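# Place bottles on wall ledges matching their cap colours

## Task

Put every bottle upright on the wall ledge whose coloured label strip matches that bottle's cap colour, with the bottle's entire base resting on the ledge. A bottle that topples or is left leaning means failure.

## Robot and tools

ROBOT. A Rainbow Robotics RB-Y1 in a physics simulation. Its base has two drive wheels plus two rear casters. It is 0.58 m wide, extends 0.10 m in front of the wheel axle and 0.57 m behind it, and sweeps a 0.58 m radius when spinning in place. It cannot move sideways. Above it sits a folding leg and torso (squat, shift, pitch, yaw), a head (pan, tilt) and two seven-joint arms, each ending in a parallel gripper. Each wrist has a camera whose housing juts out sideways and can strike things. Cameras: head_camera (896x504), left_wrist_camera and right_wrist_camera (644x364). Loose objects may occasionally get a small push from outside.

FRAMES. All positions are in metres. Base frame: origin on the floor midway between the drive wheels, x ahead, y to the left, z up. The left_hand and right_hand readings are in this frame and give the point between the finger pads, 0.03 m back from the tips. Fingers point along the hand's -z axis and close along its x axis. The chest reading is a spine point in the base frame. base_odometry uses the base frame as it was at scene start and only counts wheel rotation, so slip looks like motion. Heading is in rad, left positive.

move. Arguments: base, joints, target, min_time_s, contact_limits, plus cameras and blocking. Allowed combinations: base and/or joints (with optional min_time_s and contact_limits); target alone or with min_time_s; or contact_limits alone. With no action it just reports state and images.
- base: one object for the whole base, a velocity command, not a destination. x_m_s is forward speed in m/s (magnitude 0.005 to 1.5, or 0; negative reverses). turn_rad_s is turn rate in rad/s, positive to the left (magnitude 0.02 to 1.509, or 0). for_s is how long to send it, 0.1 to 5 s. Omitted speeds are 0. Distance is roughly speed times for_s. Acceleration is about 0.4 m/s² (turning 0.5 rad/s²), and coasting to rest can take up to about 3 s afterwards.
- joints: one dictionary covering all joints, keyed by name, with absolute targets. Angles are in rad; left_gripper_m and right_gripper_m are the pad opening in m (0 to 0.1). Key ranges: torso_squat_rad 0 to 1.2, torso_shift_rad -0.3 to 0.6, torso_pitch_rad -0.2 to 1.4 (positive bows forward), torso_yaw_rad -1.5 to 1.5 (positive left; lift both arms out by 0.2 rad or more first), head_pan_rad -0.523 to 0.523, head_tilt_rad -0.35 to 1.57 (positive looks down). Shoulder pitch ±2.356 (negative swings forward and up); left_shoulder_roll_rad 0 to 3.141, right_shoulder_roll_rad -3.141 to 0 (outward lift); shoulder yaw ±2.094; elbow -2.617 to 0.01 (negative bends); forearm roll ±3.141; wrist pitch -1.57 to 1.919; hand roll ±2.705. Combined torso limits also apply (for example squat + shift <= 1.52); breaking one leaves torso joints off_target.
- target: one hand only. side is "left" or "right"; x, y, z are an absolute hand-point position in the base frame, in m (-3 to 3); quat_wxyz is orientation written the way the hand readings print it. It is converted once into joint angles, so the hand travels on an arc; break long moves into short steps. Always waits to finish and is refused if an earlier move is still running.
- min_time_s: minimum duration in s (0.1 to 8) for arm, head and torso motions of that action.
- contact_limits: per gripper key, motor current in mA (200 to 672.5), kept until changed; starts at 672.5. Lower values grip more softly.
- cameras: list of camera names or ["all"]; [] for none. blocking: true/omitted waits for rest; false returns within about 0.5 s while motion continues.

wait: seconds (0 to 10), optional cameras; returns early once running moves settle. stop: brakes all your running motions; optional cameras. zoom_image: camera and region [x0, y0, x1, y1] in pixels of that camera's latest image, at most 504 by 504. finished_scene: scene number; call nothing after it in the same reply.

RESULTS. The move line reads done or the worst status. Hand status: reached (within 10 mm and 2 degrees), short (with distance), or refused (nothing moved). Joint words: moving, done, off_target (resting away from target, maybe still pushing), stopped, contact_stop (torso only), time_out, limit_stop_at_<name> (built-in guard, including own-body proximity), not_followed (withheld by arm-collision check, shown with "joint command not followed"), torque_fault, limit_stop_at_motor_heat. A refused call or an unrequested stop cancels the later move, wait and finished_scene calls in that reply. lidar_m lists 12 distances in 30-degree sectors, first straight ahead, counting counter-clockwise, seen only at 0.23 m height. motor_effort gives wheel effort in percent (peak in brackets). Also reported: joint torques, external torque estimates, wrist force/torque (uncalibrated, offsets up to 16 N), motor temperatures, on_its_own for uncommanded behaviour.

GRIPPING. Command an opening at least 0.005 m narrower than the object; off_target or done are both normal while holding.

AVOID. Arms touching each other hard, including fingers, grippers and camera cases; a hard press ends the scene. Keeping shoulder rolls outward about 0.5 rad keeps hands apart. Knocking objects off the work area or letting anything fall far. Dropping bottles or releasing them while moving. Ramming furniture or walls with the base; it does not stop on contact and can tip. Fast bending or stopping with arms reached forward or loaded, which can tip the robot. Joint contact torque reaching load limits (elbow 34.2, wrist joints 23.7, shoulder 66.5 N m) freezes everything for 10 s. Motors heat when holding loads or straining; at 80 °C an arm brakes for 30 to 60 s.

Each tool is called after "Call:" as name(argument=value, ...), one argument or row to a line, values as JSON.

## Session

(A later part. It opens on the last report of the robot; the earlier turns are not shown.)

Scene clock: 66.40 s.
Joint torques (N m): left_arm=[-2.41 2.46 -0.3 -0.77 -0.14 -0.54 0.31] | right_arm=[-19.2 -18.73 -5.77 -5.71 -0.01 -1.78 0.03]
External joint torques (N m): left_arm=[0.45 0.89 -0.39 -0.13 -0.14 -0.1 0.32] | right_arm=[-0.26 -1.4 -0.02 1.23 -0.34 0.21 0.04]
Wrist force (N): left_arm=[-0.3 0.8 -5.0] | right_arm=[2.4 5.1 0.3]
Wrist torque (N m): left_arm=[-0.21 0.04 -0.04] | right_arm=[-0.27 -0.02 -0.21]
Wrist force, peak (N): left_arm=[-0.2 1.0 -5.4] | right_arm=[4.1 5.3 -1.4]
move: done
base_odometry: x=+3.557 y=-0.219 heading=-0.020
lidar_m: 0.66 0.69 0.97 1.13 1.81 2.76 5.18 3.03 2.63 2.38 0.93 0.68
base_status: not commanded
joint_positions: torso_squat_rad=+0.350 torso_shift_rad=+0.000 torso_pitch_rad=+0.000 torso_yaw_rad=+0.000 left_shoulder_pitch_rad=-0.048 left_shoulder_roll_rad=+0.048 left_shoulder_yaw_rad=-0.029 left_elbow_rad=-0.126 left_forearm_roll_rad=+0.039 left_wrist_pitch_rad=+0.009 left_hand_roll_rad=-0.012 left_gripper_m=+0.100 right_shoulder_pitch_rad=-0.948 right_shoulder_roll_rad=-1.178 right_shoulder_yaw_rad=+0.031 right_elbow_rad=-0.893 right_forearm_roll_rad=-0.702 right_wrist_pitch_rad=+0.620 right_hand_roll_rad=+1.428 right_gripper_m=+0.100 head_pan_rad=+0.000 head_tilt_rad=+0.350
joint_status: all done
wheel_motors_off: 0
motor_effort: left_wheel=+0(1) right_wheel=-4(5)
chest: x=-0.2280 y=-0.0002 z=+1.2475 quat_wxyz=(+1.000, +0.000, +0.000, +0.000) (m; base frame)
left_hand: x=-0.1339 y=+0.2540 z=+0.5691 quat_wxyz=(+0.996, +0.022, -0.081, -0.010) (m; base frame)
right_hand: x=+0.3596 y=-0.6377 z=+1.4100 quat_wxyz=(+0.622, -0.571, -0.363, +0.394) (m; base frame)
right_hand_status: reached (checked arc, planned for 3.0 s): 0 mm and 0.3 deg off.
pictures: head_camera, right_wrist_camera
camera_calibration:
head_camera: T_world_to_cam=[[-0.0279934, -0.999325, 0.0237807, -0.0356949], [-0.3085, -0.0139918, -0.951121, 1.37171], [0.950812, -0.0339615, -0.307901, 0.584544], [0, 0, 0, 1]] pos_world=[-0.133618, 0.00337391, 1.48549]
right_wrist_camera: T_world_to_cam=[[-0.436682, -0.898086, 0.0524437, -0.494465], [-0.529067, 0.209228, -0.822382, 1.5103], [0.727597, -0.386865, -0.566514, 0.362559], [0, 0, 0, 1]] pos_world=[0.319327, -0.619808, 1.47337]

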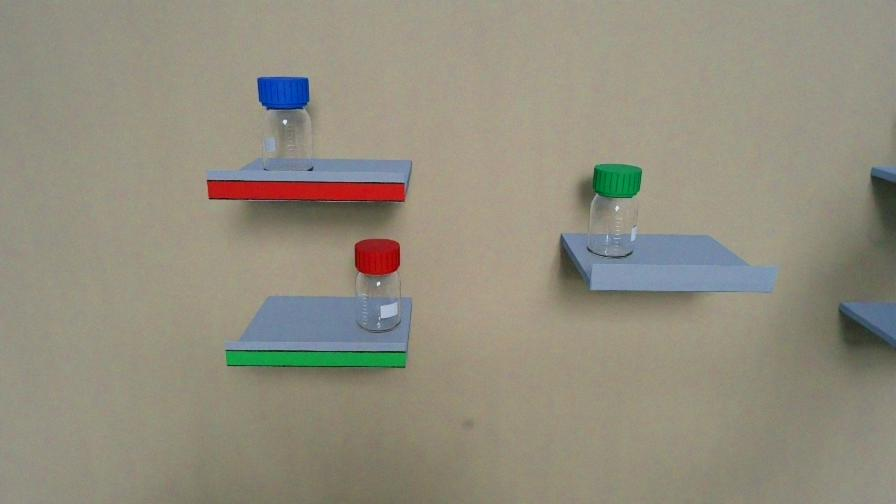

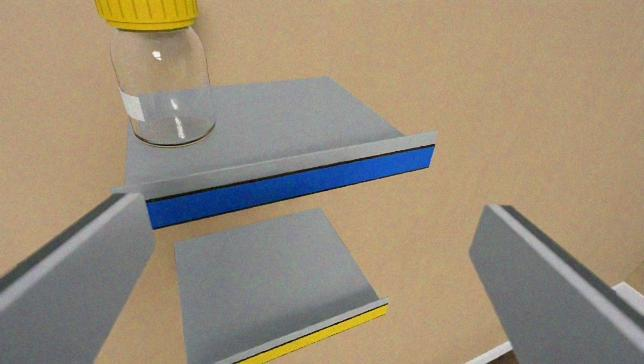

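Call:
move(
  base={"turn_rad_s": -0.1, "for_s": 0.45},
  cameras=["head_camera", "right_wrist_camera"],
)

Scene clock: 69.83 s.
Joint torques (N m): left_arm=[-2.71 1.99 -0.65 -0.64 -0.03 -0.48 0.25] | right_arm=[-18.7 -19.09 -6.21 -6.02 0.19 -1.82 0.28]
External joint torques (N m): left_arm=[0.16 0.42 -0.74 -0.01 -0.03 -0.05 0.26] | right_arm=[0.24 -1.75 -0.47 0.92 -0.14 0.17 0.29]
Wrist force (N): left_arm=[0.1 0.4 -5.3] | right_arm=[2.6 4.4 1.0]
Wrist torque (N m): left_arm=[-0.16 0.09 -0.04] | right_arm=[-0.22 0.00 -0.20]
Wrist force, peak (N): left_arm=[-0.2 1.0 -5.5] | right_arm=[2.9 5.5 -0.1]
move: done
base_odometry: x=+3.557 y=-0.219 heading=-0.065
lidar_m: 0.66 0.68 0.93 1.11 1.81 2.31 5.18 3.17 2.68 2.58 0.96 0.69
base_status: done (sent for 0.47 of 0.47 s)
joint_positions: torso_squat_rad=+0.350 torso_shift_rad=+0.000 torso_pitch_rad=+0.000 torso_yaw_rad=+0.000 left_shoulder_pitch_rad=-0.048 left_shoulder_roll_rad=+0.048 left_shoulder_yaw_rad=-0.029 left_elbow_rad=-0.126 left_forearm_roll_rad=+0.039 left_wrist_pitch_rad=+0.009 left_hand_roll_rad=-0.012 left_gripper_m=+0.100 right_shoulder_pitch_rad=-0.948 right_shoulder_roll_rad=-1.178 right_shoulder_yaw_rad=+0.031 right_elbow_rad=-0.893 right_forearm_roll_rad=-0.702 right_wrist_pitch_rad=+0.620 right_hand_roll_rad=+1.428 right_gripper_m=+0.100 head_pan_rad=+0.000 head_tilt_rad=+0.350
joint_status: not commanded
wheel_motors_off: 0
motor_effort: left_wheel=+4(24) right_wheel=-7(22)
chest: x=-0.2280 y=-0.0002 z=+1.2475 quat_wxyz=(+1.000, +0.000, +0.000, +0.000) (m; base frame)
left_hand: x=-0.1339 y=+0.2540 z=+0.5691 quat_wxyz=(+0.996, +0.022, -0.081, -0.010) (m; base frame)
right_hand: x=+0.3596 y=-0.6377 z=+1.4100 quat_wxyz=(+0.622, -0.571, -0.363, +0.394) (m; base frame)
pictures: head_camera, right_wrist_camera
camera_calibration:
head_camera: T_world_to_cam=[[-0.0279611, -0.999324, 0.023877, -0.0358334], [-0.308504, -0.0140933, -0.951119, 1.37171], [0.950812, -0.0339605, -0.307901, 0.584545], [0, 0, 0, 1]] pos_world=[-0.133618, 0.00337415, 1.48549]
right_wrist_camera: T_world_to_cam=[[-0.436682, -0.898086, 0.0524437, -0.494376], [-0.529067, 0.209228, -0.822382, 1.51027], [0.727597, -0.386865, -0.566514, 0.362598], [0, 0, 0, 1]] pos_world=[0.319327, -0.619708, 1.47337]

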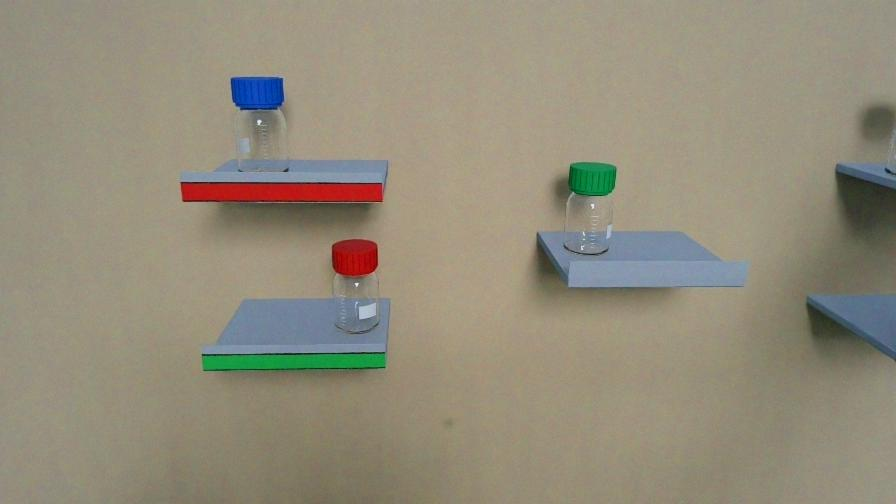

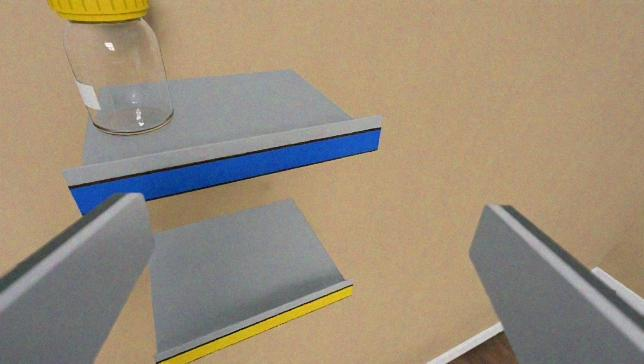

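Call:
zoom_image(
  camera="right_wrist_camera",
  region=[40, 0, 400, 220],
)

Call:
zoom_image(
  camera="right_wrist_camera",
  region=[110, 180, 400, 364],
)

Scaled by 1.400 from the camera's 644x364 image, which has a finer 1265x715 frame.

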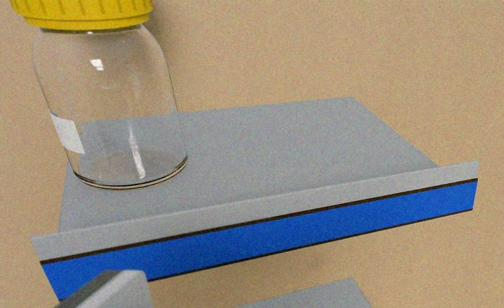

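Scaled by 1.738 from the camera's 644x364 image, which has a finer 1265x715 frame.

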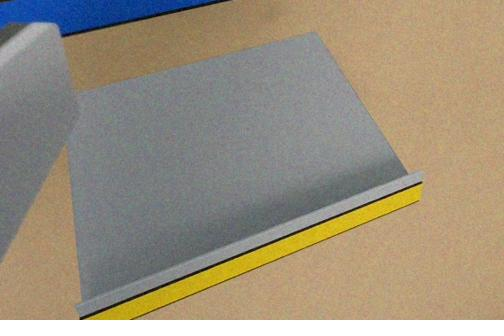

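Call:
move(
  target={"side": "right", "x": 0.36, "y": -0.594, "z": 1.41, "quat_wxyz": [0.62181, -0.56978, -0.36299, 0.39614]},
  min_time_s=1.0,
  cameras=["right_wrist_camera"],
)

Scene clock: 73.70 s.
Joint torques (N m): left_arm=[-2.95 2.64 -0.81 -0.6 -0.05 -0.4 0.16] | right_arm=[-16.9 -18.06 -5.03 -5.45 0.7 -1.71 -0.08]
External joint torques (N m): left_arm=[-0.09 1.08 -0.9 0.03 -0.06 0.04 0.17] | right_arm=[1.8 -0.57 2.2 0.43 0.05 0.15 -0.08]
Wrist force (N): left_arm=[0.1 0.9 -4.9] | right_arm=[2.7 4.9 0.1]
Wrist torque (N m): left_arm=[-0.19 0.08 -0.03] | right_arm=[-0.30 0.06 -0.03]
Wrist force, peak (N): left_arm=[-0.4 1.1 -5.4] | right_arm=[2.7 5.5 0.1]
move: done
base_odometry: x=+3.557 y=-0.219 heading=-0.065
lidar_m: 0.66 0.68 0.93 1.11 1.81 2.30 5.17 3.17 2.67 2.58 0.97 0.69
base_status: not commanded
joint_positions: torso_squat_rad=+0.350 torso_shift_rad=+0.000 torso_pitch_rad=+0.000 torso_yaw_rad=+0.000 left_shoulder_pitch_rad=-0.048 left_shoulder_roll_rad=+0.048 left_shoulder_yaw_rad=-0.029 left_elbow_rad=-0.126 left_forearm_roll_rad=+0.039 left_wrist_pitch_rad=+0.009 left_hand_roll_rad=-0.012 left_gripper_m=+0.100 right_shoulder_pitch_rad=-0.855 right_shoulder_roll_rad=-1.173 right_shoulder_yaw_rad=+0.033 right_elbow_rad=-1.143 right_forearm_roll_rad=-0.541 right_wrist_pitch_rad=+0.737 right_hand_roll_rad=+1.177 right_gripper_m=+0.100 head_pan_rad=+0.000 head_tilt_rad=+0.350
joint_status: all done
wheel_motors_off: 0
motor_effort: left_wheel=+3(4) right_wheel=-7(8)
chest: x=-0.2280 y=-0.0002 z=+1.2475 quat_wxyz=(+1.000, +0.000, +0.000, +0.000) (m; base frame)
left_hand: x=-0.1340 y=+0.2540 z=+0.5691 quat_wxyz=(+0.996, +0.022, -0.081, -0.010) (m; base frame)
right_hand: x=+0.3599 y=-0.5942 z=+1.4105 quat_wxyz=(+0.622, -0.570, -0.363, +0.396) (m; base frame)
right_hand_status: reached (checked arc, planned for 1.0 s): 1 mm and 0.0 deg off.
pictures: right_wrist_camera
camera_calibration:
right_wrist_camera: T_world_to_cam=[[-0.432635, -0.900045, 0.0524059, -0.457835], [-0.531667, 0.207755, -0.821078, 1.49995], [0.728119, -0.38309, -0.568406, 0.384222], [0, 0, 0, 1]] pos_world=[0.319637, -0.576502, 1.47396]

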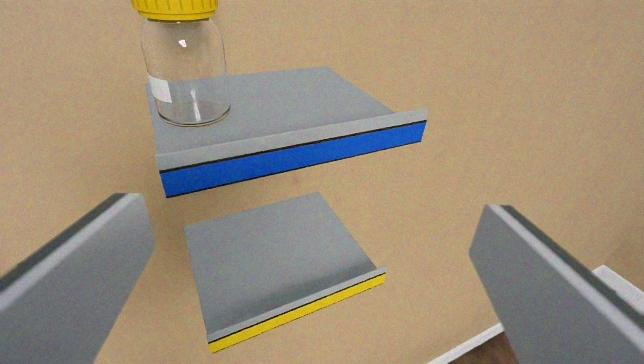

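Call:
move(
  base={"x_m_s": 0.15, "for_s": 1.507},
  cameras=["head_camera", "right_wrist_camera"],
)

Scene clock: 76.90 s.
Joint torques (N m): left_arm=[-2.37 2.35 -0.58 -0.53 -0.11 -0.53 0.24] | right_arm=[-17.34 -18.77 -4.54 -5.55 0.46 -1.64 -0.1]
External joint torques (N m): left_arm=[0.5 0.78 -0.67 0.1 -0.12 -0.09 0.25] | right_arm=[1.36 -1.29 2.69 0.33 -0.19 0.22 -0.09]
Wrist force (N): left_arm=[0.0 0.8 -5.1] | right_arm=[2.7 3.9 0.1]
Wrist torque (N m): left_arm=[-0.21 0.07 -0.03] | right_arm=[-0.22 0.07 -0.01]
Wrist force, peak (N): left_arm=[0.0 0.9 -5.5] | right_arm=[3.6 5.3 -0.2]
move: done
base_odometry: x=+3.782 y=-0.234 heading=-0.065
lidar_m: 0.43 0.45 0.61 1.08 1.91 2.47 5.41 3.17 2.68 1.89 0.64 0.46
base_status: done (sent for 1.5 of 1.5 s)
joint_positions: torso_squat_rad=+0.350 torso_shift_rad=+0.000 torso_pitch_rad=+0.000 torso_yaw_rad=+0.000 left_shoulder_pitch_rad=-0.048 left_shoulder_roll_rad=+0.048 left_shoulder_yaw_rad=-0.029 left_elbow_rad=-0.126 left_forearm_roll_rad=+0.039 left_wrist_pitch_rad=+0.009 left_hand_roll_rad=-0.012 left_gripper_m=+0.100 right_shoulder_pitch_rad=-0.855 right_shoulder_roll_rad=-1.173 right_shoulder_yaw_rad=+0.033 right_elbow_rad=-1.143 right_forearm_roll_rad=-0.541 right_wrist_pitch_rad=+0.737 right_hand_roll_rad=+1.177 right_gripper_m=+0.100 head_pan_rad=+0.000 head_tilt_rad=+0.350
joint_status: not commanded
wheel_motors_off: 0
motor_effort: left_wheel=-2(27) right_wheel=+1(26)
chest: x=-0.2280 y=-0.0002 z=+1.2475 quat_wxyz=(+1.000, +0.000, +0.000, +0.000) (m; base frame)
left_hand: x=-0.1339 y=+0.2540 z=+0.5691 quat_wxyz=(+0.996, +0.022, -0.081, -0.010) (m; base frame)
right_hand: x=+0.3599 y=-0.5941 z=+1.4104 quat_wxyz=(+0.622, -0.570, -0.363, +0.396) (m; base frame)
pictures: head_camera, right_wrist_camera
camera_calibration:
head_camera: T_world_to_cam=[[-0.0279651, -0.999324, 0.0238733, -0.0358284], [-0.308414, -0.0140918, -0.951148, 1.37176], [0.950841, -0.0339618, -0.307811, 0.584415], [0, 0, 0, 1]] pos_world=[-0.133618, 0.00337415, 1.48549]
right_wrist_camera: T_world_to_cam=[[-0.432522, -0.900107, 0.0522667, -0.457564], [-0.531739, 0.207839, -0.821009, 1.49987], [0.728133, -0.382897, -0.568517, 0.384401], [0, 0, 0, 1]] pos_world=[0.319737, -0.576401, 1.47386]

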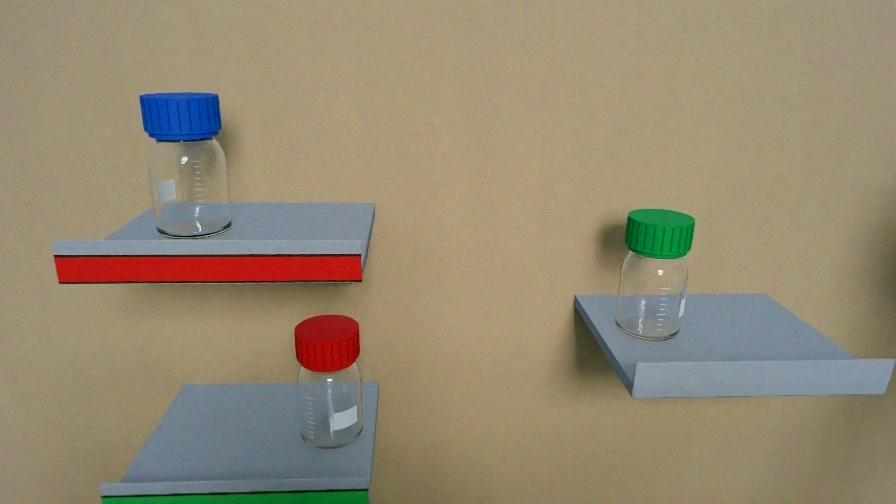

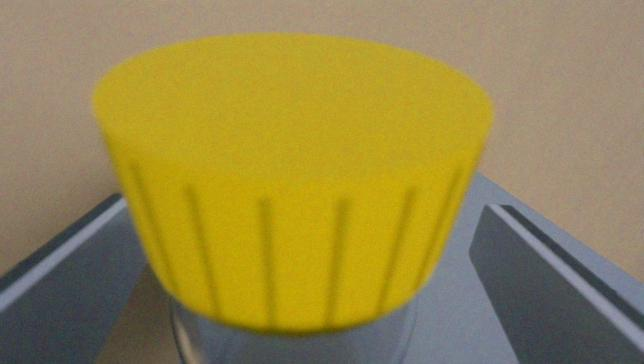

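Call:
move(
  joints={"right_gripper_m": 0.045},
  cameras=["right_wrist_camera"],
)

Scene clock: 78.67 s.
Joint torques (N m): left_arm=[-2.21 2.42 -0.49 -0.76 -0.23 -0.45 0.3] | right_arm=[-16.89 -18.73 -4.94 -5.22 0.66 -1.8 -0.05]
External joint torques (N m): left_arm=[0.66 0.85 -0.58 -0.12 -0.24 -0.01 0.31] | right_arm=[1.82 -1.25 2.29 0.66 0.01 0.06 -0.04]
Wrist force (N): left_arm=[0.1 0.9 -5.2] | right_arm=[3.0 4.9 1.0]
Wrist torque (N m): left_arm=[-0.22 0.08 -0.04] | right_arm=[-0.31 0.10 -0.05]
Wrist force, peak (N): left_arm=[-0.1 1.0 -5.4] | right_arm=[3.9 5.0 -0.1]
move: off_target
base_odometry: x=+3.782 y=-0.234 heading=-0.065
lidar_m: 0.43 0.45 0.62 1.08 1.91 2.48 5.40 3.18 2.68 1.90 0.65 0.45
base_status: not commanded
joint_positions: torso_squat_rad=+0.350 torso_shift_rad=+0.000 torso_pitch_rad=+0.000 torso_yaw_rad=+0.000 left_shoulder_pitch_rad=-0.048 left_shoulder_roll_rad=+0.048 left_shoulder_yaw_rad=-0.029 left_elbow_rad=-0.126 left_forearm_roll_rad=+0.039 left_wrist_pitch_rad=+0.009 left_hand_roll_rad=-0.012 left_gripper_m=+0.100 right_shoulder_pitch_rad=-0.855 right_shoulder_roll_rad=-1.173 right_shoulder_yaw_rad=+0.033 right_elbow_rad=-1.143 right_forearm_roll_rad=-0.541 right_wrist_pitch_rad=+0.737 right_hand_roll_rad=+1.177 right_gripper_m=+0.055 head_pan_rad=+0.000 head_tilt_rad=+0.350
joint_status: right_gripper_m off_target (ended at +0.055, target +0.045)
wheel_motors_off: 0
motor_effort: left_wheel=-2(2) right_wheel=+1(1)
chest: x=-0.2280 y=-0.0002 z=+1.2475 quat_wxyz=(+1.000, +0.000, +0.000, +0.000) (m; base frame)
left_hand: x=-0.1339 y=+0.2540 z=+0.5691 quat_wxyz=(+0.996, +0.022, -0.081, -0.010) (m; base frame)
right_hand: x=+0.3599 y=-0.5941 z=+1.4104 quat_wxyz=(+0.622, -0.570, -0.363, +0.396) (m; base frame)
pictures: right_wrist_camera
camera_calibration:
right_wrist_camera: T_world_to_cam=[[-0.432474, -0.900126, 0.0523411, -0.457699], [-0.531778, 0.207758, -0.821005, 1.49983], [0.728134, -0.382898, -0.568517, 0.3844], [0, 0, 0, 1]] pos_world=[0.319737, -0.576401, 1.47386]

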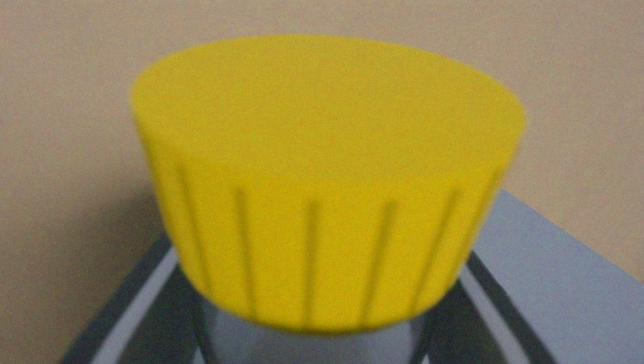

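Call:
move(
  target={"side": "right", "x": 0.36, "y": -0.594, "z": 1.445, "quat_wxyz": [0.62181, -0.56978, -0.36299, 0.39614]},
  min_time_s=1.0,
  cameras=["right_wrist_camera"],
)

Call:
move(
  base={"x_m_s": -0.2, "for_s": 1.13},
  joints={"head_pan_rad": -0.5, "head_tilt_rad": 0.4},
  cameras=["head_camera", "right_wrist_camera"],
)

Scene clock: 82.77 s.
Joint torques (N m): left_arm=[-2.31 2.28 -0.52 -0.68 -0.21 -0.31 0.24] | right_arm=[-19.99 -18.84 -4.12 -5.59 0.36 -1.82 0.15]
External joint torques (N m): left_arm=[0.56 0.71 -0.61 -0.05 -0.22 0.13 0.25] | right_arm=[-0.94 -2.7 2.38 0.43 -0.22 0.09 0.16]
Wrist force (N): left_arm=[-0.1 0.6 -5.2] | right_arm=[3.2 6.3 0.1]
Wrist torque (N m): left_arm=[-0.20 0.07 -0.03] | right_arm=[-0.23 0.06 -0.20]
Wrist force, peak (N): left_arm=[-0.1 0.8 -5.5] | right_arm=[3.5 6.6 -0.4]
move: done
base_odometry: x=+3.782 y=-0.234 heading=-0.065
lidar_m: 0.43 0.46 0.62 1.08 1.92 2.47 5.40 3.18 2.69 1.89 0.64 0.47
base_status: not commanded
joint_positions: torso_squat_rad=+0.350 torso_shift_rad=+0.000 torso_pitch_rad=+0.000 torso_yaw_rad=+0.000 left_shoulder_pitch_rad=-0.048 left_shoulder_roll_rad=+0.048 left_shoulder_yaw_rad=-0.029 left_elbow_rad=-0.126 left_forearm_roll_rad=+0.039 left_wrist_pitch_rad=+0.009 left_hand_roll_rad=-0.012 left_gripper_m=+0.100 right_shoulder_pitch_rad=-0.979 right_shoulder_roll_rad=-1.187 right_shoulder_yaw_rad=+0.061 right_elbow_rad=-1.072 right_forearm_roll_rad=-0.578 right_wrist_pitch_rad=+0.782 right_hand_roll_rad=+1.248 right_gripper_m=+0.055 head_pan_rad=+0.000 head_tilt_rad=+0.350
joint_status: all done
wheel_motors_off: 0
motor_effort: left_wheel=-2(2) right_wheel=+0(1)
chest: x=-0.2280 y=-0.0002 z=+1.2475 quat_wxyz=(+1.000, +0.000, +0.000, +0.000) (m; base frame)
left_hand: x=-0.1339 y=+0.2540 z=+0.5691 quat_wxyz=(+0.996, +0.022, -0.081, -0.010) (m; base frame)
right_hand: x=+0.3598 y=-0.5938 z=+1.4447 quat_wxyz=(+0.622, -0.570, -0.363, +0.396) (m; base frame)
right_hand_status: reached (checked arc, planned for 1.0 s): 0 mm and 0.1 deg off.
pictures: right_wrist_camera
camera_calibration:
right_wrist_camera: T_world_to_cam=[[-0.433565, -0.899601, 0.0523484, -0.458674], [-0.531233, 0.208241, -0.821235, 1.52827], [0.727882, -0.383868, -0.568184, 0.403183], [0, 0, 0, 1]] pos_world=[0.319534, -0.576103, 1.50816]

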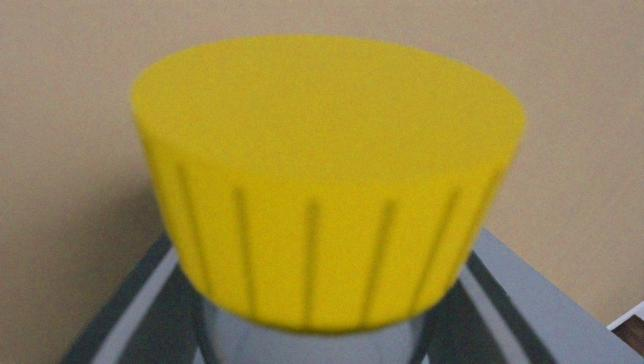

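Scene clock: 84.97 s.
Joint torques (N m): left_arm=[-3.58 2.36 -0.54 -0.7 -0.18 -0.48 0.32] | right_arm=[-20.14 -18.11 -4.62 -5.6 0.76 -2.03 -0.01]
External joint torques (N m): left_arm=[-0.72 0.79 -0.62 -0.07 -0.19 -0.04 0.33] | right_arm=[-1.09 -1.98 1.89 0.42 0.18 -0.13 0]
Wrist force (N): left_arm=[0.2 1.0 -4.9] | right_arm=[2.4 6.6 -0.8]
Wrist torque (N m): left_arm=[-0.23 0.09 -0.04] | right_arm=[-0.26 0.02 -0.24]
Wrist force, peak (N): left_arm=[0.3 1.0 -5.4] | right_arm=[2.5 7.3 0.6]
move: done
base_odometry: x=+3.556 y=-0.219 heading=-0.065
lidar_m: 0.66 0.69 0.92 1.11 1.81 2.31 5.18 3.15 2.67 2.59 0.96 0.70
base_status: done (sent for 1.13 of 1.13 s)
joint_positions: torso_squat_rad=+0.350 torso_shift_rad=+0.000 torso_pitch_rad=+0.000 torso_yaw_rad=+0.000 left_shoulder_pitch_rad=-0.047 left_shoulder_roll_rad=+0.048 left_shoulder_yaw_rad=-0.029 left_elbow_rad=-0.126 left_forearm_roll_rad=+0.039 left_wrist_pitch_rad=+0.009 left_hand_roll_rad=-0.012 left_gripper_m=+0.100 right_shoulder_pitch_rad=-0.979 right_shoulder_roll_rad=-1.187 right_shoulder_yaw_rad=+0.061 right_elbow_rad=-1.072 right_forearm_roll_rad=-0.578 right_wrist_pitch_rad=+0.782 right_hand_roll_rad=+1.248 right_gripper_m=+0.055 head_pan_rad=-0.500 head_tilt_rad=+0.400
joint_status: all done
wheel_motors_off: 0
motor_effort: left_wheel=+3(25) right_wheel=-5(20)
chest: x=-0.2280 y=-0.0002 z=+1.2475 quat_wxyz=(+1.000, +0.000, +0.000, +0.000) (m; base frame)
left_hand: x=-0.1341 y=+0.2540 z=+0.5691 quat_wxyz=(+0.996, +0.022, -0.081, -0.010) (m; base frame)
right_hand: x=+0.3596 y=-0.5939 z=+1.4449 quat_wxyz=(+0.622, -0.570, -0.363, +0.396) (m; base frame)
pictures: head_camera, right_wrist_camera
camera_calibration:
head_camera: T_world_to_cam=[[-0.502481, -0.86422, 0.0252497, -0.135577], [-0.31901, 0.158179, -0.934458, 1.3455], [0.803583, -0.477602, -0.355177, 0.62256], [0, 0, 0, 1]] pos_world=[-0.139175, -0.032663, 1.48186]
right_wrist_camera: T_world_to_cam=[[-0.433729, -0.899517, 0.052415, -0.458723], [-0.531062, 0.208207, -0.821354, 1.52841], [0.727909, -0.384081, -0.568005, 0.402911], [0, 0, 0, 1]] pos_world=[0.319434, -0.576103, 1.50826]

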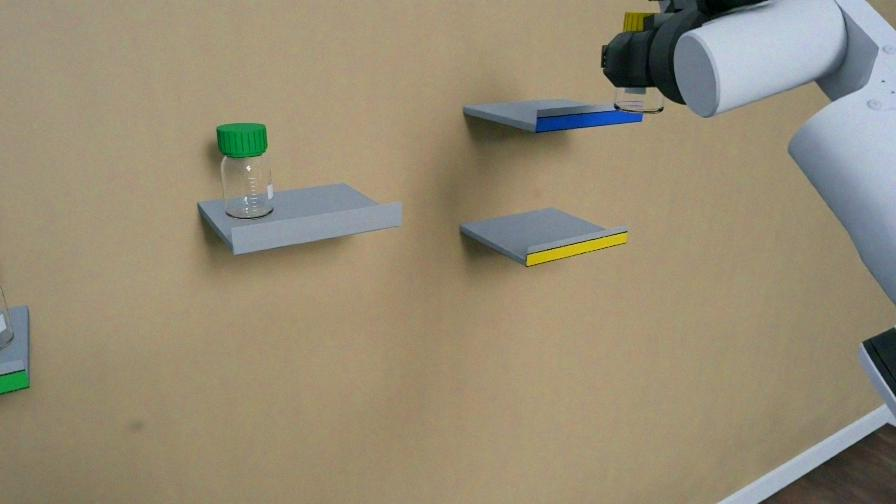

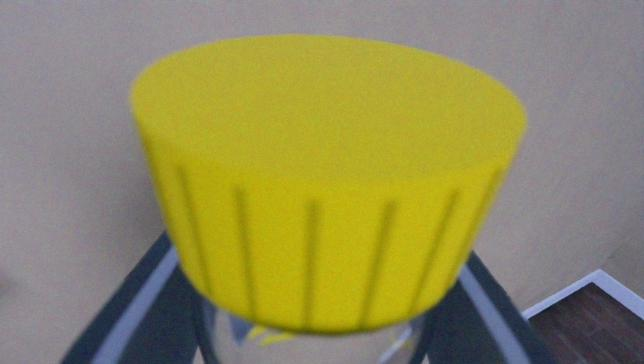

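Call:
move(
  target={"side": "right", "x": 0.36, "y": -0.648, "z": 1.239, "quat_wxyz": [0.62181, -0.56978, -0.36299, 0.39614]},
  min_time_s=2.0,
  cameras=["head_camera", "right_wrist_camera"],
)

Scene clock: 87.90 s.
Joint torques (N m): left_arm=[-3.45 2.32 0.13 -0.73 -0.22 -0.47 0.26] | right_arm=[-17.46 -21.66 -7.26 -5.92 0.42 -2.31 -0.19]
External joint torques (N m): left_arm=[-0.59 0.75 0.04 -0.09 -0.22 -0.03 0.27] | right_arm=[0.65 -1.25 -0.53 0.79 0.1 -0.4 -0.18]
Wrist force (N): left_arm=[0.2 0.9 -5.0] | right_arm=[3.1 6.5 0.5]
Wrist torque (N m): left_arm=[-0.22 0.10 -0.03] | right_arm=[-0.25 0.08 -0.04]
Wrist force, peak (N): left_arm=[0.0 1.1 -5.3] | right_arm=[2.9 7.1 -0.1]
move: done
base_odometry: x=+3.556 y=-0.219 heading=-0.065
lidar_m: 0.66 0.69 0.93 1.11 1.81 2.31 5.18 3.16 2.68 2.58 0.97 0.70
base_status: not commanded
joint_positions: torso_squat_rad=+0.350 torso_shift_rad=+0.000 torso_pitch_rad=+0.000 torso_yaw_rad=+0.000 left_shoulder_pitch_rad=-0.047 left_shoulder_roll_rad=+0.048 left_shoulder_yaw_rad=-0.029 left_elbow_rad=-0.126 left_forearm_roll_rad=+0.039 left_wrist_pitch_rad=+0.009 left_hand_roll_rad=-0.012 left_gripper_m=+0.100 right_shoulder_pitch_rad=-0.616 right_shoulder_roll_rad=-1.042 right_shoulder_yaw_rad=+0.055 right_elbow_rad=-0.877 right_forearm_roll_rad=-0.578 right_wrist_pitch_rad=+0.248 right_hand_roll_rad=+1.241 right_gripper_m=+0.055 head_pan_rad=-0.500 head_tilt_rad=+0.400
joint_status: all done
wheel_motors_off: 0
motor_effort: left_wheel=+2(3) right_wheel=-6(7)
chest: x=-0.2280 y=-0.0002 z=+1.2475 quat_wxyz=(+1.000, +0.000, +0.000, +0.000) (m; base frame)
left_hand: x=-0.1341 y=+0.2540 z=+0.5691 quat_wxyz=(+0.996, +0.022, -0.081, -0.010) (m; base frame)
right_hand: x=+0.3599 y=-0.6480 z=+1.2390 quat_wxyz=(+0.622, -0.570, -0.362, +0.396) (m; base frame)
right_hand_status: reached (checked arc, planned for 2.0 s): 0 mm and 0.1 deg off.
pictures: head_camera, right_wrist_camera
camera_calibration:
head_camera: T_world_to_cam=[[-0.502481, -0.86422, 0.0252497, -0.135577], [-0.31901, 0.158179, -0.934458, 1.3455], [0.803583, -0.477602, -0.355177, 0.62256], [0, 0, 0, 1]] pos_world=[-0.139175, -0.032663, 1.48186]
right_wrist_camera: T_world_to_cam=[[-0.434692, -0.899002, 0.0532846, -0.496974], [-0.531681, 0.208427, -0.820898, 1.37053], [0.726883, -0.385168, -0.568584, 0.265419], [0, 0, 0, 1]] pos_world=[0.319728, -0.630205, 1.30246]

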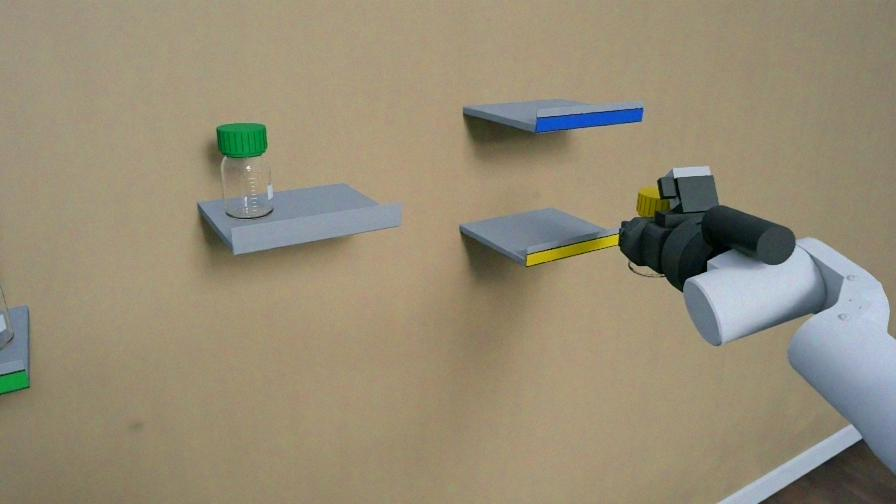

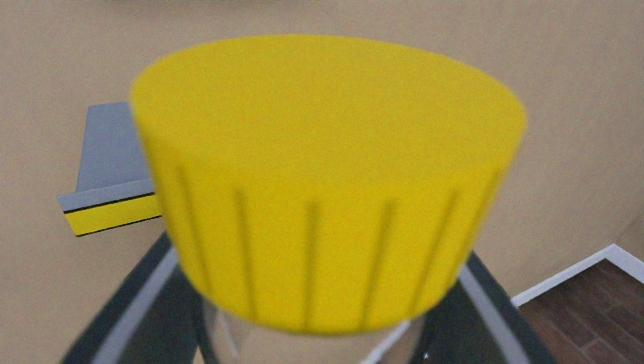

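Call:
zoom_image(
  camera="head_camera",
  region=[450, 80, 800, 300],
)

Call:
zoom_image(
  camera="right_wrist_camera",
  region=[40, 80, 240, 260],
)

Scaled by 1.440 from the camera's 896x504 image, which has a finer 1280x720 frame.

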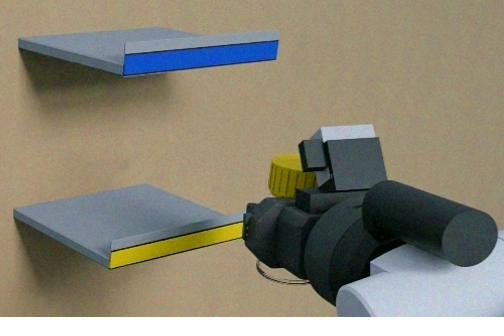

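Scaled by 2.520 from the camera's 644x364 image, which has a finer 1265x715 frame.

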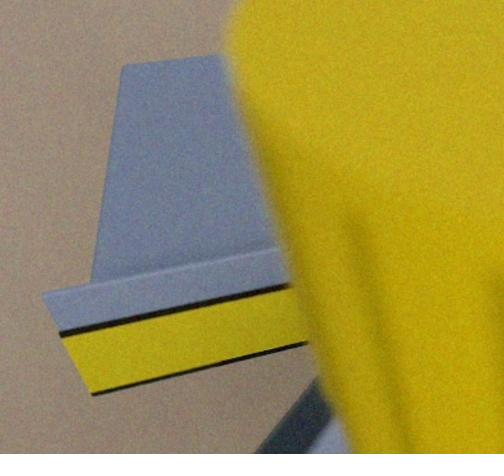

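Call:
move(
  target={"side": "right", "x": 0.36, "y": -0.65, "z": 1.246, "quat_wxyz": [0.62181, -0.56978, -0.36299, 0.39614]},
  min_time_s=0.6,
  cameras=[],
)

Call:
move(
  base={"x_m_s": 0.12, "for_s": 0.9},
  cameras=["head_camera", "right_wrist_camera"],
)

Scene clock: 97.13 s.
Joint torques (N m): left_arm=[-3.47 2.61 -0.57 -0.67 -0.05 -0.38 0.24] | right_arm=[-19.41 -23.82 -4.29 -5.79 0.11 -1.77 0.16]
External joint torques (N m): left_arm=[-0.6 1.03 -0.65 -0.04 -0.06 0.05 0.25] | right_arm=[-1.31 -3.37 2.54 0.76 -0.21 0.14 0.16]
Wrist force (N): left_arm=[0.0 0.9 -5.2] | right_arm=[3.5 6.0 0.1]
Wrist torque (N m): left_arm=[-0.22 0.06 -0.05] | right_arm=[-0.21 0.11 -0.18]
Wrist force, peak (N): left_arm=[0.1 0.8 -5.4] | right_arm=[3.3 7.1 0.0]
move: done
base_odometry: x=+3.556 y=-0.219 heading=-0.065
lidar_m: 0.66 0.69 0.93 1.11 1.81 2.30 5.17 3.16 2.68 2.59 0.97 0.70
base_status: not commanded
joint_positions: torso_squat_rad=+0.350 torso_shift_rad=+0.000 torso_pitch_rad=+0.000 torso_yaw_rad=+0.000 left_shoulder_pitch_rad=-0.047 left_shoulder_roll_rad=+0.048 left_shoulder_yaw_rad=-0.029 left_elbow_rad=-0.126 left_forearm_roll_rad=+0.039 left_wrist_pitch_rad=+0.009 left_hand_roll_rad=-0.012 left_gripper_m=+0.100 right_shoulder_pitch_rad=-0.627 right_shoulder_roll_rad=-1.059 right_shoulder_yaw_rad=+0.071 right_elbow_rad=-0.874 right_forearm_roll_rad=-0.604 right_wrist_pitch_rad=+0.254 right_hand_roll_rad=+1.247 right_gripper_m=+0.055 head_pan_rad=-0.500 head_tilt_rad=+0.400
joint_status: all done
wheel_motors_off: 0
motor_effort: left_wheel=+2(3) right_wheel=-5(6)
chest: x=-0.2280 y=-0.0002 z=+1.2475 quat_wxyz=(+1.000, +0.000, +0.000, +0.000) (m; base frame)
left_hand: x=-0.1341 y=+0.2540 z=+0.5691 quat_wxyz=(+0.996, +0.022, -0.081, -0.010) (m; base frame)
right_hand: x=+0.3597 y=-0.6500 z=+1.2457 quat_wxyz=(+0.622, -0.570, -0.363, +0.396) (m; base frame)
right_hand_status: reached (checked arc, planned for 0.6 s): 0 mm and 0.1 deg off.
pictures: none
No camera images: "cameras" was empty.

Scene clock: 98.90 s.
Joint torques (N m): left_arm=[-2.65 2.53 -0.39 -0.68 -0.07 -0.52 0.18] | right_arm=[-18.59 -23.17 -4.7 -6.17 0.2 -1.88 0.24]
External joint torques (N m): left_arm=[0.22 0.96 -0.48 -0.05 -0.07 -0.08 0.19] | right_arm=[-0.5 -2.71 2.13 0.38 -0.12 0.03 0.25]
Wrist force (N): left_arm=[0.0 0.6 -5.1] | right_arm=[3.3 6.7 0.5]
Wrist torque (N m): left_arm=[-0.18 0.07 -0.05] | right_arm=[-0.32 0.14 -0.23]
Wrist force, peak (N): left_arm=[-0.1 0.8 -5.4] | right_arm=[2.8 7.0 -0.5]
move: done
base_odometry: x=+3.664 y=-0.226 heading=-0.064
lidar_m: 0.56 0.58 0.78 1.09 1.86 2.38 5.29 3.16 2.65 2.36 0.81 0.58
base_status: done (sent for 0.9 of 0.9 s)
joint_positions: torso_squat_rad=+0.350 torso_shift_rad=+0.000 torso_pitch_rad=+0.000 torso_yaw_rad=+0.000 left_shoulder_pitch_rad=-0.048 left_shoulder_roll_rad=+0.048 left_shoulder_yaw_rad=-0.029 left_elbow_rad=-0.126 left_forearm_roll_rad=+0.039 left_wrist_pitch_rad=+0.009 left_hand_roll_rad=-0.012 left_gripper_m=+0.100 right_shoulder_pitch_rad=-0.627 right_shoulder_roll_rad=-1.059 right_shoulder_yaw_rad=+0.072 right_elbow_rad=-0.874 right_forearm_roll_rad=-0.604 right_wrist_pitch_rad=+0.254 right_hand_roll_rad=+1.247 right_gripper_m=+0.055 head_pan_rad=-0.500 head_tilt_rad=+0.400
joint_status: not commanded
wheel_motors_off: 0
motor_effort: left_wheel=+5(26) right_wheel=-8(28)
chest: x=-0.2280 y=-0.0002 z=+1.2475 quat_wxyz=(+1.000, +0.000, +0.000, +0.000) (m; base frame)
left_hand: x=-0.1339 y=+0.2540 z=+0.5691 quat_wxyz=(+0.996, +0.022, -0.081, -0.010) (m; base frame)
right_hand: x=+0.3598 y=-0.6500 z=+1.2458 quat_wxyz=(+0.622, -0.570, -0.363, +0.396) (m; base frame)
pictures: head_camera, right_wrist_camera
camera_calibration:
head_camera: T_world_to_cam=[[-0.502503, -0.864205, 0.025314, -0.135625], [-0.319137, 0.158196, -0.934412, 1.34545], [0.803519, -0.477623, -0.355294, 0.622643], [0, 0, 0, 1]] pos_world=[-0.139074, -0.0326631, 1.48186]
right_wrist_camera: T_world_to_cam=[[-0.434742, -0.899014, 0.0526634, -0.498354], [-0.531519, 0.208945, -0.820871, 1.37672], [0.726971, -0.384859, -0.56868, 0.26888], [0, 0, 0, 1]] pos_world=[0.319628, -0.632204, 1.30926]

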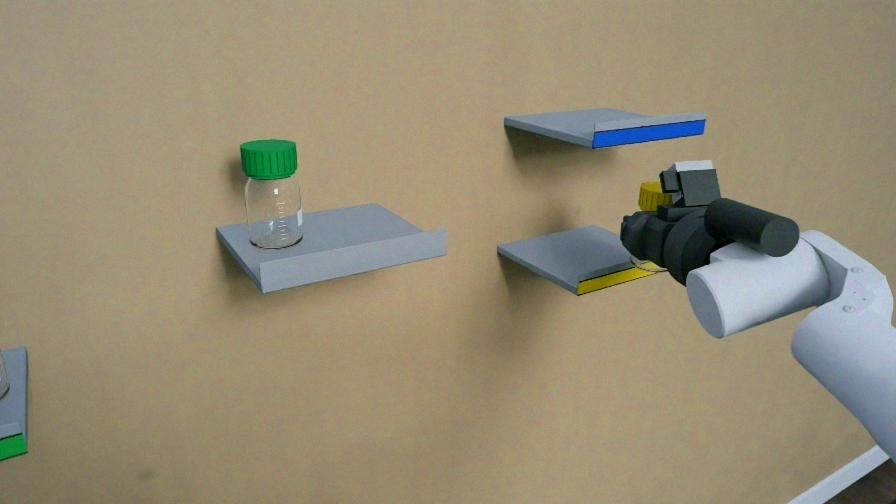

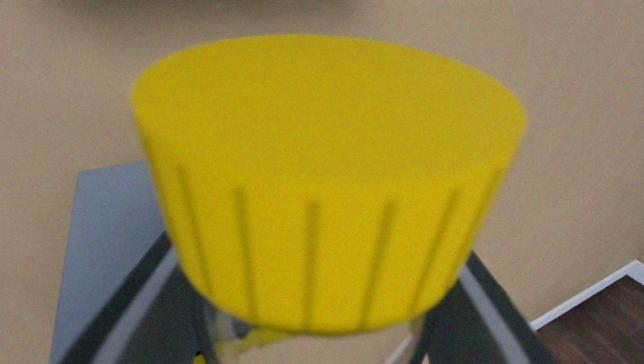

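Call:
zoom_image(
  camera="head_camera",
  region=[490, 90, 750, 310],
)

Call:
zoom_image(
  camera="right_wrist_camera",
  region=[40, 150, 440, 364],
)

Scaled by 1.938 from the camera's 896x504 image, which has a finer 1280x720 frame.

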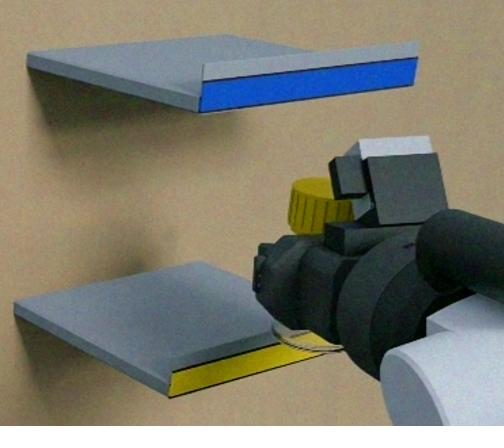

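Scaled by 1.260 from the camera's 644x364 image, which has a finer 1265x715 frame.

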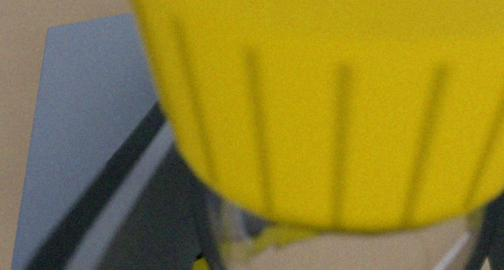

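Call:
move(
  base={"x_m_s": 0.1, "for_s": 0.97},
  cameras=["head_camera", "right_wrist_camera"],
)

Scene clock: 101.93 s.
Joint torques (N m): left_arm=[-2.13 2.59 -0.61 -0.59 -0.12 -0.5 0.26] | right_arm=[-18.69 -22.98 -4.62 -6 0.28 -2.01 0.23]
External joint torques (N m): left_arm=[0.73 1.02 -0.7 0.04 -0.13 -0.07 0.27] | right_arm=[-0.59 -2.52 2.21 0.55 -0.05 -0.11 0.24]
Wrist force (N): left_arm=[-0.2 0.8 -5.0] | right_arm=[3.2 5.8 0.3]
Wrist torque (N m): left_arm=[-0.22 0.06 -0.03] | right_arm=[-0.23 0.09 -0.26]
Wrist force, peak (N): left_arm=[0.2 1.0 -5.4] | right_arm=[3.3 7.6 -0.3]
move: done
base_odometry: x=+3.760 y=-0.232 heading=-0.063
lidar_m: 0.46 0.48 0.64 1.08 1.90 2.46 5.38 3.17 2.68 1.96 0.67 0.48
base_status: done (sent for 0.97 of 0.97 s)
joint_positions: torso_squat_rad=+0.350 torso_shift_rad=+0.000 torso_pitch_rad=+0.000 torso_yaw_rad=+0.000 left_shoulder_pitch_rad=-0.048 left_shoulder_roll_rad=+0.048 left_shoulder_yaw_rad=-0.029 left_elbow_rad=-0.126 left_forearm_roll_rad=+0.039 left_wrist_pitch_rad=+0.009 left_hand_roll_rad=-0.012 left_gripper_m=+0.100 right_shoulder_pitch_rad=-0.628 right_shoulder_roll_rad=-1.059 right_shoulder_yaw_rad=+0.072 right_elbow_rad=-0.874 right_forearm_roll_rad=-0.604 right_wrist_pitch_rad=+0.254 right_hand_roll_rad=+1.247 right_gripper_m=+0.055 head_pan_rad=-0.500 head_tilt_rad=+0.400
joint_status: not commanded
wheel_motors_off: 0
motor_effort: left_wheel=+5(33) right_wheel=-8(18)
chest: x=-0.2279 y=-0.0002 z=+1.2475 quat_wxyz=(+1.000, +0.000, +0.000, +0.000) (m; base frame)
left_hand: x=-0.1339 y=+0.2540 z=+0.5691 quat_wxyz=(+0.996, +0.022, -0.081, -0.010) (m; base frame)
right_hand: x=+0.3599 y=-0.6500 z=+1.2457 quat_wxyz=(+0.622, -0.570, -0.363, +0.396) (m; base frame)
pictures: head_camera, right_wrist_camera
camera_calibration:
head_camera: T_world_to_cam=[[-0.502483, -0.864215, 0.0253617, -0.135643], [-0.319239, 0.158195, -0.934377, 1.34541], [0.803491, -0.477606, -0.355381, 0.622688], [0, 0, 0, 1]] pos_world=[-0.138974, -0.0326631, 1.48186]
right_wrist_camera: T_world_to_cam=[[-0.434744, -0.899009, 0.052725, -0.498383], [-0.531638, 0.208953, -0.820792, 1.37663], [0.726883, -0.384865, -0.568788, 0.268917], [0, 0, 0, 1]] pos_world=[0.319728, -0.632204, 1.30916]

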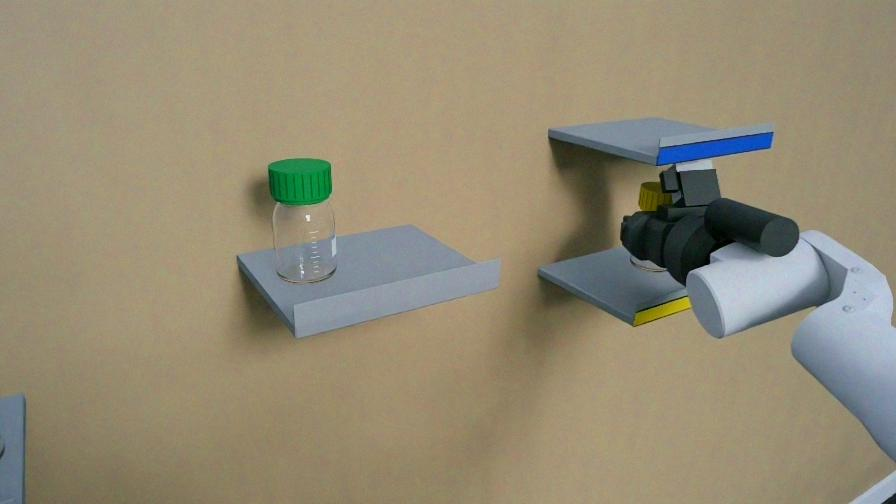

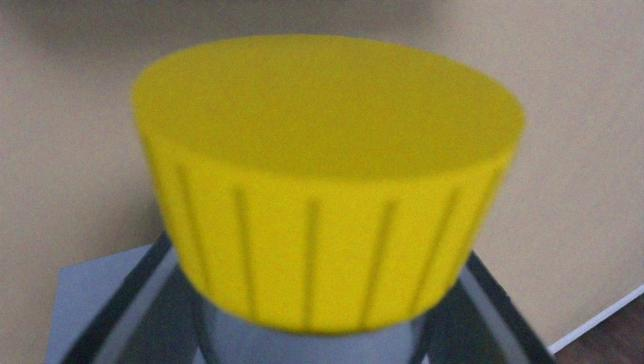

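Call:
zoom_image(
  camera="head_camera",
  region=[530, 100, 790, 340],
)

Scaled by 1.938 from the camera's 896x504 image, which has a finer 1280x720 frame.

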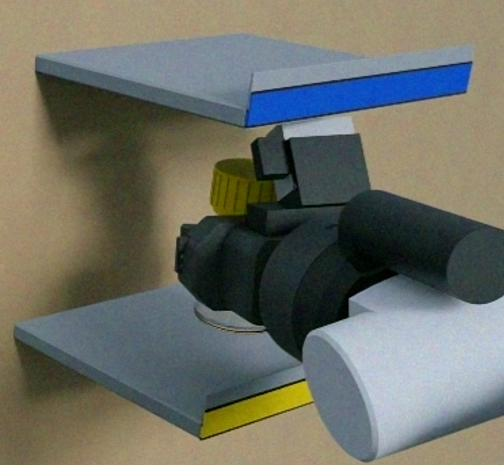

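Call:
move(
  target={"side": "right", "x": 0.36, "y": -0.65, "z": 1.225, "quat_wxyz": [0.62181, -0.56978, -0.36299, 0.39614]},
  min_time_s=1.0,
  cameras=["head_camera"],
)

Call:
zoom_image(
  camera="head_camera",
  region=[590, 150, 750, 300],
)

Scene clock: 103.83 s.
Joint torques (N m): left_arm=[-2.68 2.52 -0.63 -0.69 -0.07 -0.54 0.24] | right_arm=[-16.64 -21.49 -4.36 -5.85 0.46 -2.44 0.21]
External joint torques (N m): left_arm=[0.19 0.95 -0.71 -0.06 -0.07 -0.1 0.25] | right_arm=[1.48 -1.05 2.23 0.78 0.17 -0.53 0.21]
Wrist force (N): left_arm=[0.3 1.2 -5.1] | right_arm=[2.9 6.5 0.4]
Wrist torque (N m): left_arm=[-0.26 0.10 -0.04] | right_arm=[-0.24 0.07 -0.19]
Wrist force, peak (N): left_arm=[0.0 1.0 -5.5] | right_arm=[2.4 7.4 0.6]
move: done
base_odometry: x=+3.760 y=-0.232 heading=-0.063
lidar_m: 0.46 0.47 0.64 1.09 1.90 2.45 5.38 3.18 2.68 1.96 0.67 0.48
base_status: not commanded
joint_positions: torso_squat_rad=+0.350 torso_shift_rad=+0.000 torso_pitch_rad=+0.000 torso_yaw_rad=+0.000 left_shoulder_pitch_rad=-0.048 left_shoulder_roll_rad=+0.048 left_shoulder_yaw_rad=-0.029 left_elbow_rad=-0.126 left_forearm_roll_rad=+0.039 left_wrist_pitch_rad=+0.009 left_hand_roll_rad=-0.012 left_gripper_m=+0.100 right_shoulder_pitch_rad=-0.616 right_shoulder_roll_rad=-1.032 right_shoulder_yaw_rad=+0.078 right_elbow_rad=-0.837 right_forearm_roll_rad=-0.599 right_wrist_pitch_rad=+0.201 right_hand_roll_rad=+1.253 right_gripper_m=+0.055 head_pan_rad=-0.500 head_tilt_rad=+0.400
joint_status: all done
wheel_motors_off: 0
motor_effort: left_wheel=+6(6) right_wheel=-7(9)
chest: x=-0.2279 y=-0.0002 z=+1.2475 quat_wxyz=(+1.000, +0.000, +0.000, +0.000) (m; base frame)
left_hand: x=-0.1339 y=+0.2540 z=+0.5691 quat_wxyz=(+0.996, +0.022, -0.081, -0.010) (m; base frame)
right_hand: x=+0.3599 y=-0.6501 z=+1.2253 quat_wxyz=(+0.622, -0.570, -0.363, +0.396) (m; base frame)
right_hand_status: reached (checked arc, planned for 1.0 s): 0 mm and 0.0 deg off.
pictures: head_camera
camera_calibration:
head_camera: T_world_to_cam=[[-0.502484, -0.864214, 0.02536, -0.13564], [-0.319238, 0.158197, -0.934377, 1.34541], [0.803491, -0.477606, -0.355381, 0.622688], [0, 0, 0, 1]] pos_world=[-0.138974, -0.0326631, 1.48186]

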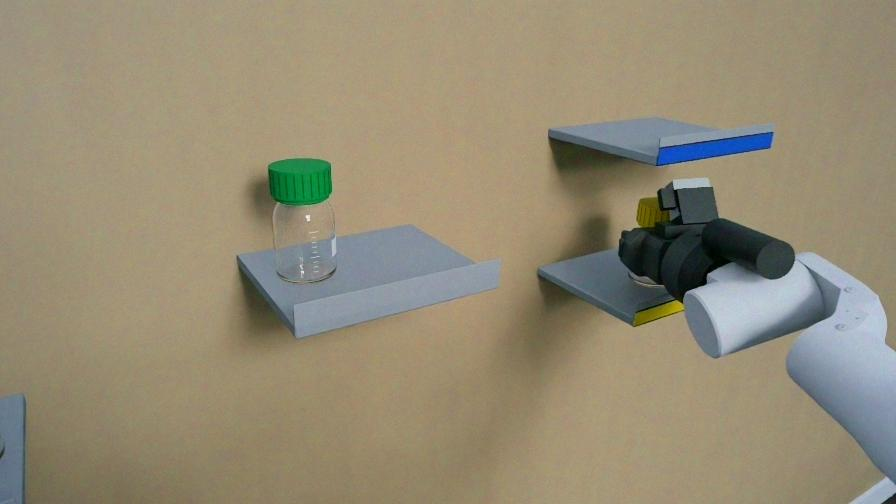

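Scaled by 3.150 from the camera's 896x504 image, which has a finer 1280x720 frame.

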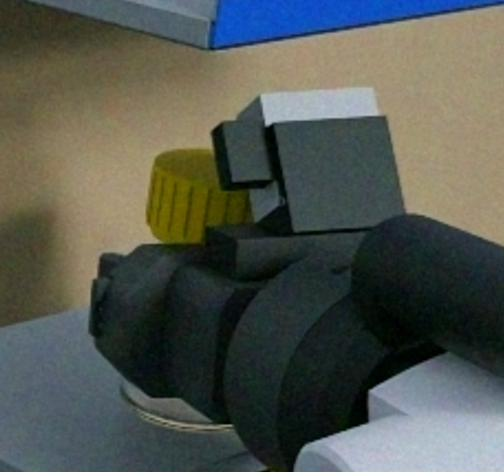

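Call:
move(
  target={"side": "right", "x": 0.36, "y": -0.65, "z": 1.220, "quat_wxyz": [0.62181, -0.56978, -0.36299, 0.39614]},
  min_time_s=0.6,
  cameras=["head_camera"],
)

Call:
zoom_image(
  camera="head_camera",
  region=[610, 230, 710, 310],
)

Scene clock: 105.30 s.
Joint torques (N m): left_arm=[-2.39 2.11 -0.09 -0.65 -0.18 -0.48 0.19] | right_arm=[-16.58 -21.56 -4 -5.78 0.38 -2.34 0.24]
External joint torques (N m): left_arm=[0.47 0.54 -0.18 -0.02 -0.19 -0.05 0.2] | right_arm=[1.55 -1.13 2.53 0.86 0.09 -0.43 0.25]
Wrist force (N): left_arm=[-0.1 1.1 -5.3] | right_arm=[2.9 6.0 0.1]
Wrist torque (N m): left_arm=[-0.24 0.05 -0.05] | right_arm=[-0.24 0.08 -0.22]
Wrist force, peak (N): left_arm=[0.1 1.0 -5.4] | right_arm=[3.4 6.8 -0.4]
move: done
base_odometry: x=+3.760 y=-0.232 heading=-0.063
lidar_m: 0.46 0.47 0.65 1.08 1.90 2.46 5.38 3.18 2.68 1.95 0.67 0.48
base_status: not commanded
joint_positions: torso_squat_rad=+0.350 torso_shift_rad=+0.000 torso_pitch_rad=+0.000 torso_yaw_rad=+0.000 left_shoulder_pitch_rad=-0.048 left_shoulder_roll_rad=+0.048 left_shoulder_yaw_rad=-0.029 left_elbow_rad=-0.126 left_forearm_roll_rad=+0.039 left_wrist_pitch_rad=+0.009 left_hand_roll_rad=-0.012 left_gripper_m=+0.100 right_shoulder_pitch_rad=-0.614 right_shoulder_roll_rad=-1.025 right_shoulder_yaw_rad=+0.081 right_elbow_rad=-0.827 right_forearm_roll_rad=-0.599 right_wrist_pitch_rad=+0.188 right_hand_roll_rad=+1.255 right_gripper_m=+0.055 head_pan_rad=-0.500 head_tilt_rad=+0.400
joint_status: all done
wheel_motors_off: 0
motor_effort: left_wheel=+6(6) right_wheel=-7(8)
chest: x=-0.2279 y=-0.0002 z=+1.2475 quat_wxyz=(+1.000, +0.000, +0.000, +0.000) (m; base frame)
left_hand: x=-0.1339 y=+0.2540 z=+0.5691 quat_wxyz=(+0.996, +0.022, -0.081, -0.010) (m; base frame)
right_hand: x=+0.3599 y=-0.6500 z=+1.2203 quat_wxyz=(+0.622, -0.570, -0.363, +0.396) (m; base frame)
right_hand_status: reached (checked arc, planned for 0.6 s): 0 mm and 0.0 deg off.
pictures: head_camera
camera_calibration:
head_camera: T_world_to_cam=[[-0.502484, -0.864214, 0.02536, -0.13564], [-0.319238, 0.158197, -0.934377, 1.34541], [0.803491, -0.477606, -0.355381, 0.622688], [0, 0, 0, 1]] pos_world=[-0.138974, -0.0326631, 1.48186]

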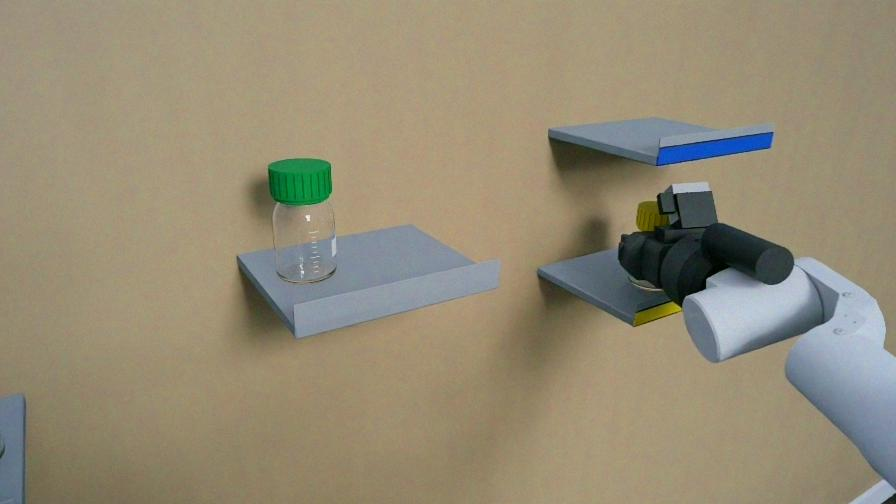

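Scaled by 5.040 from the camera's 896x504 image, which has a finer 1280x720 frame.

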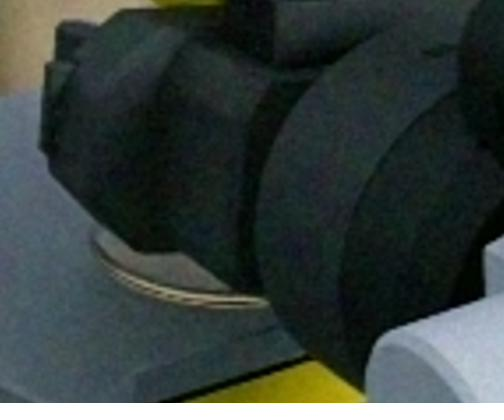

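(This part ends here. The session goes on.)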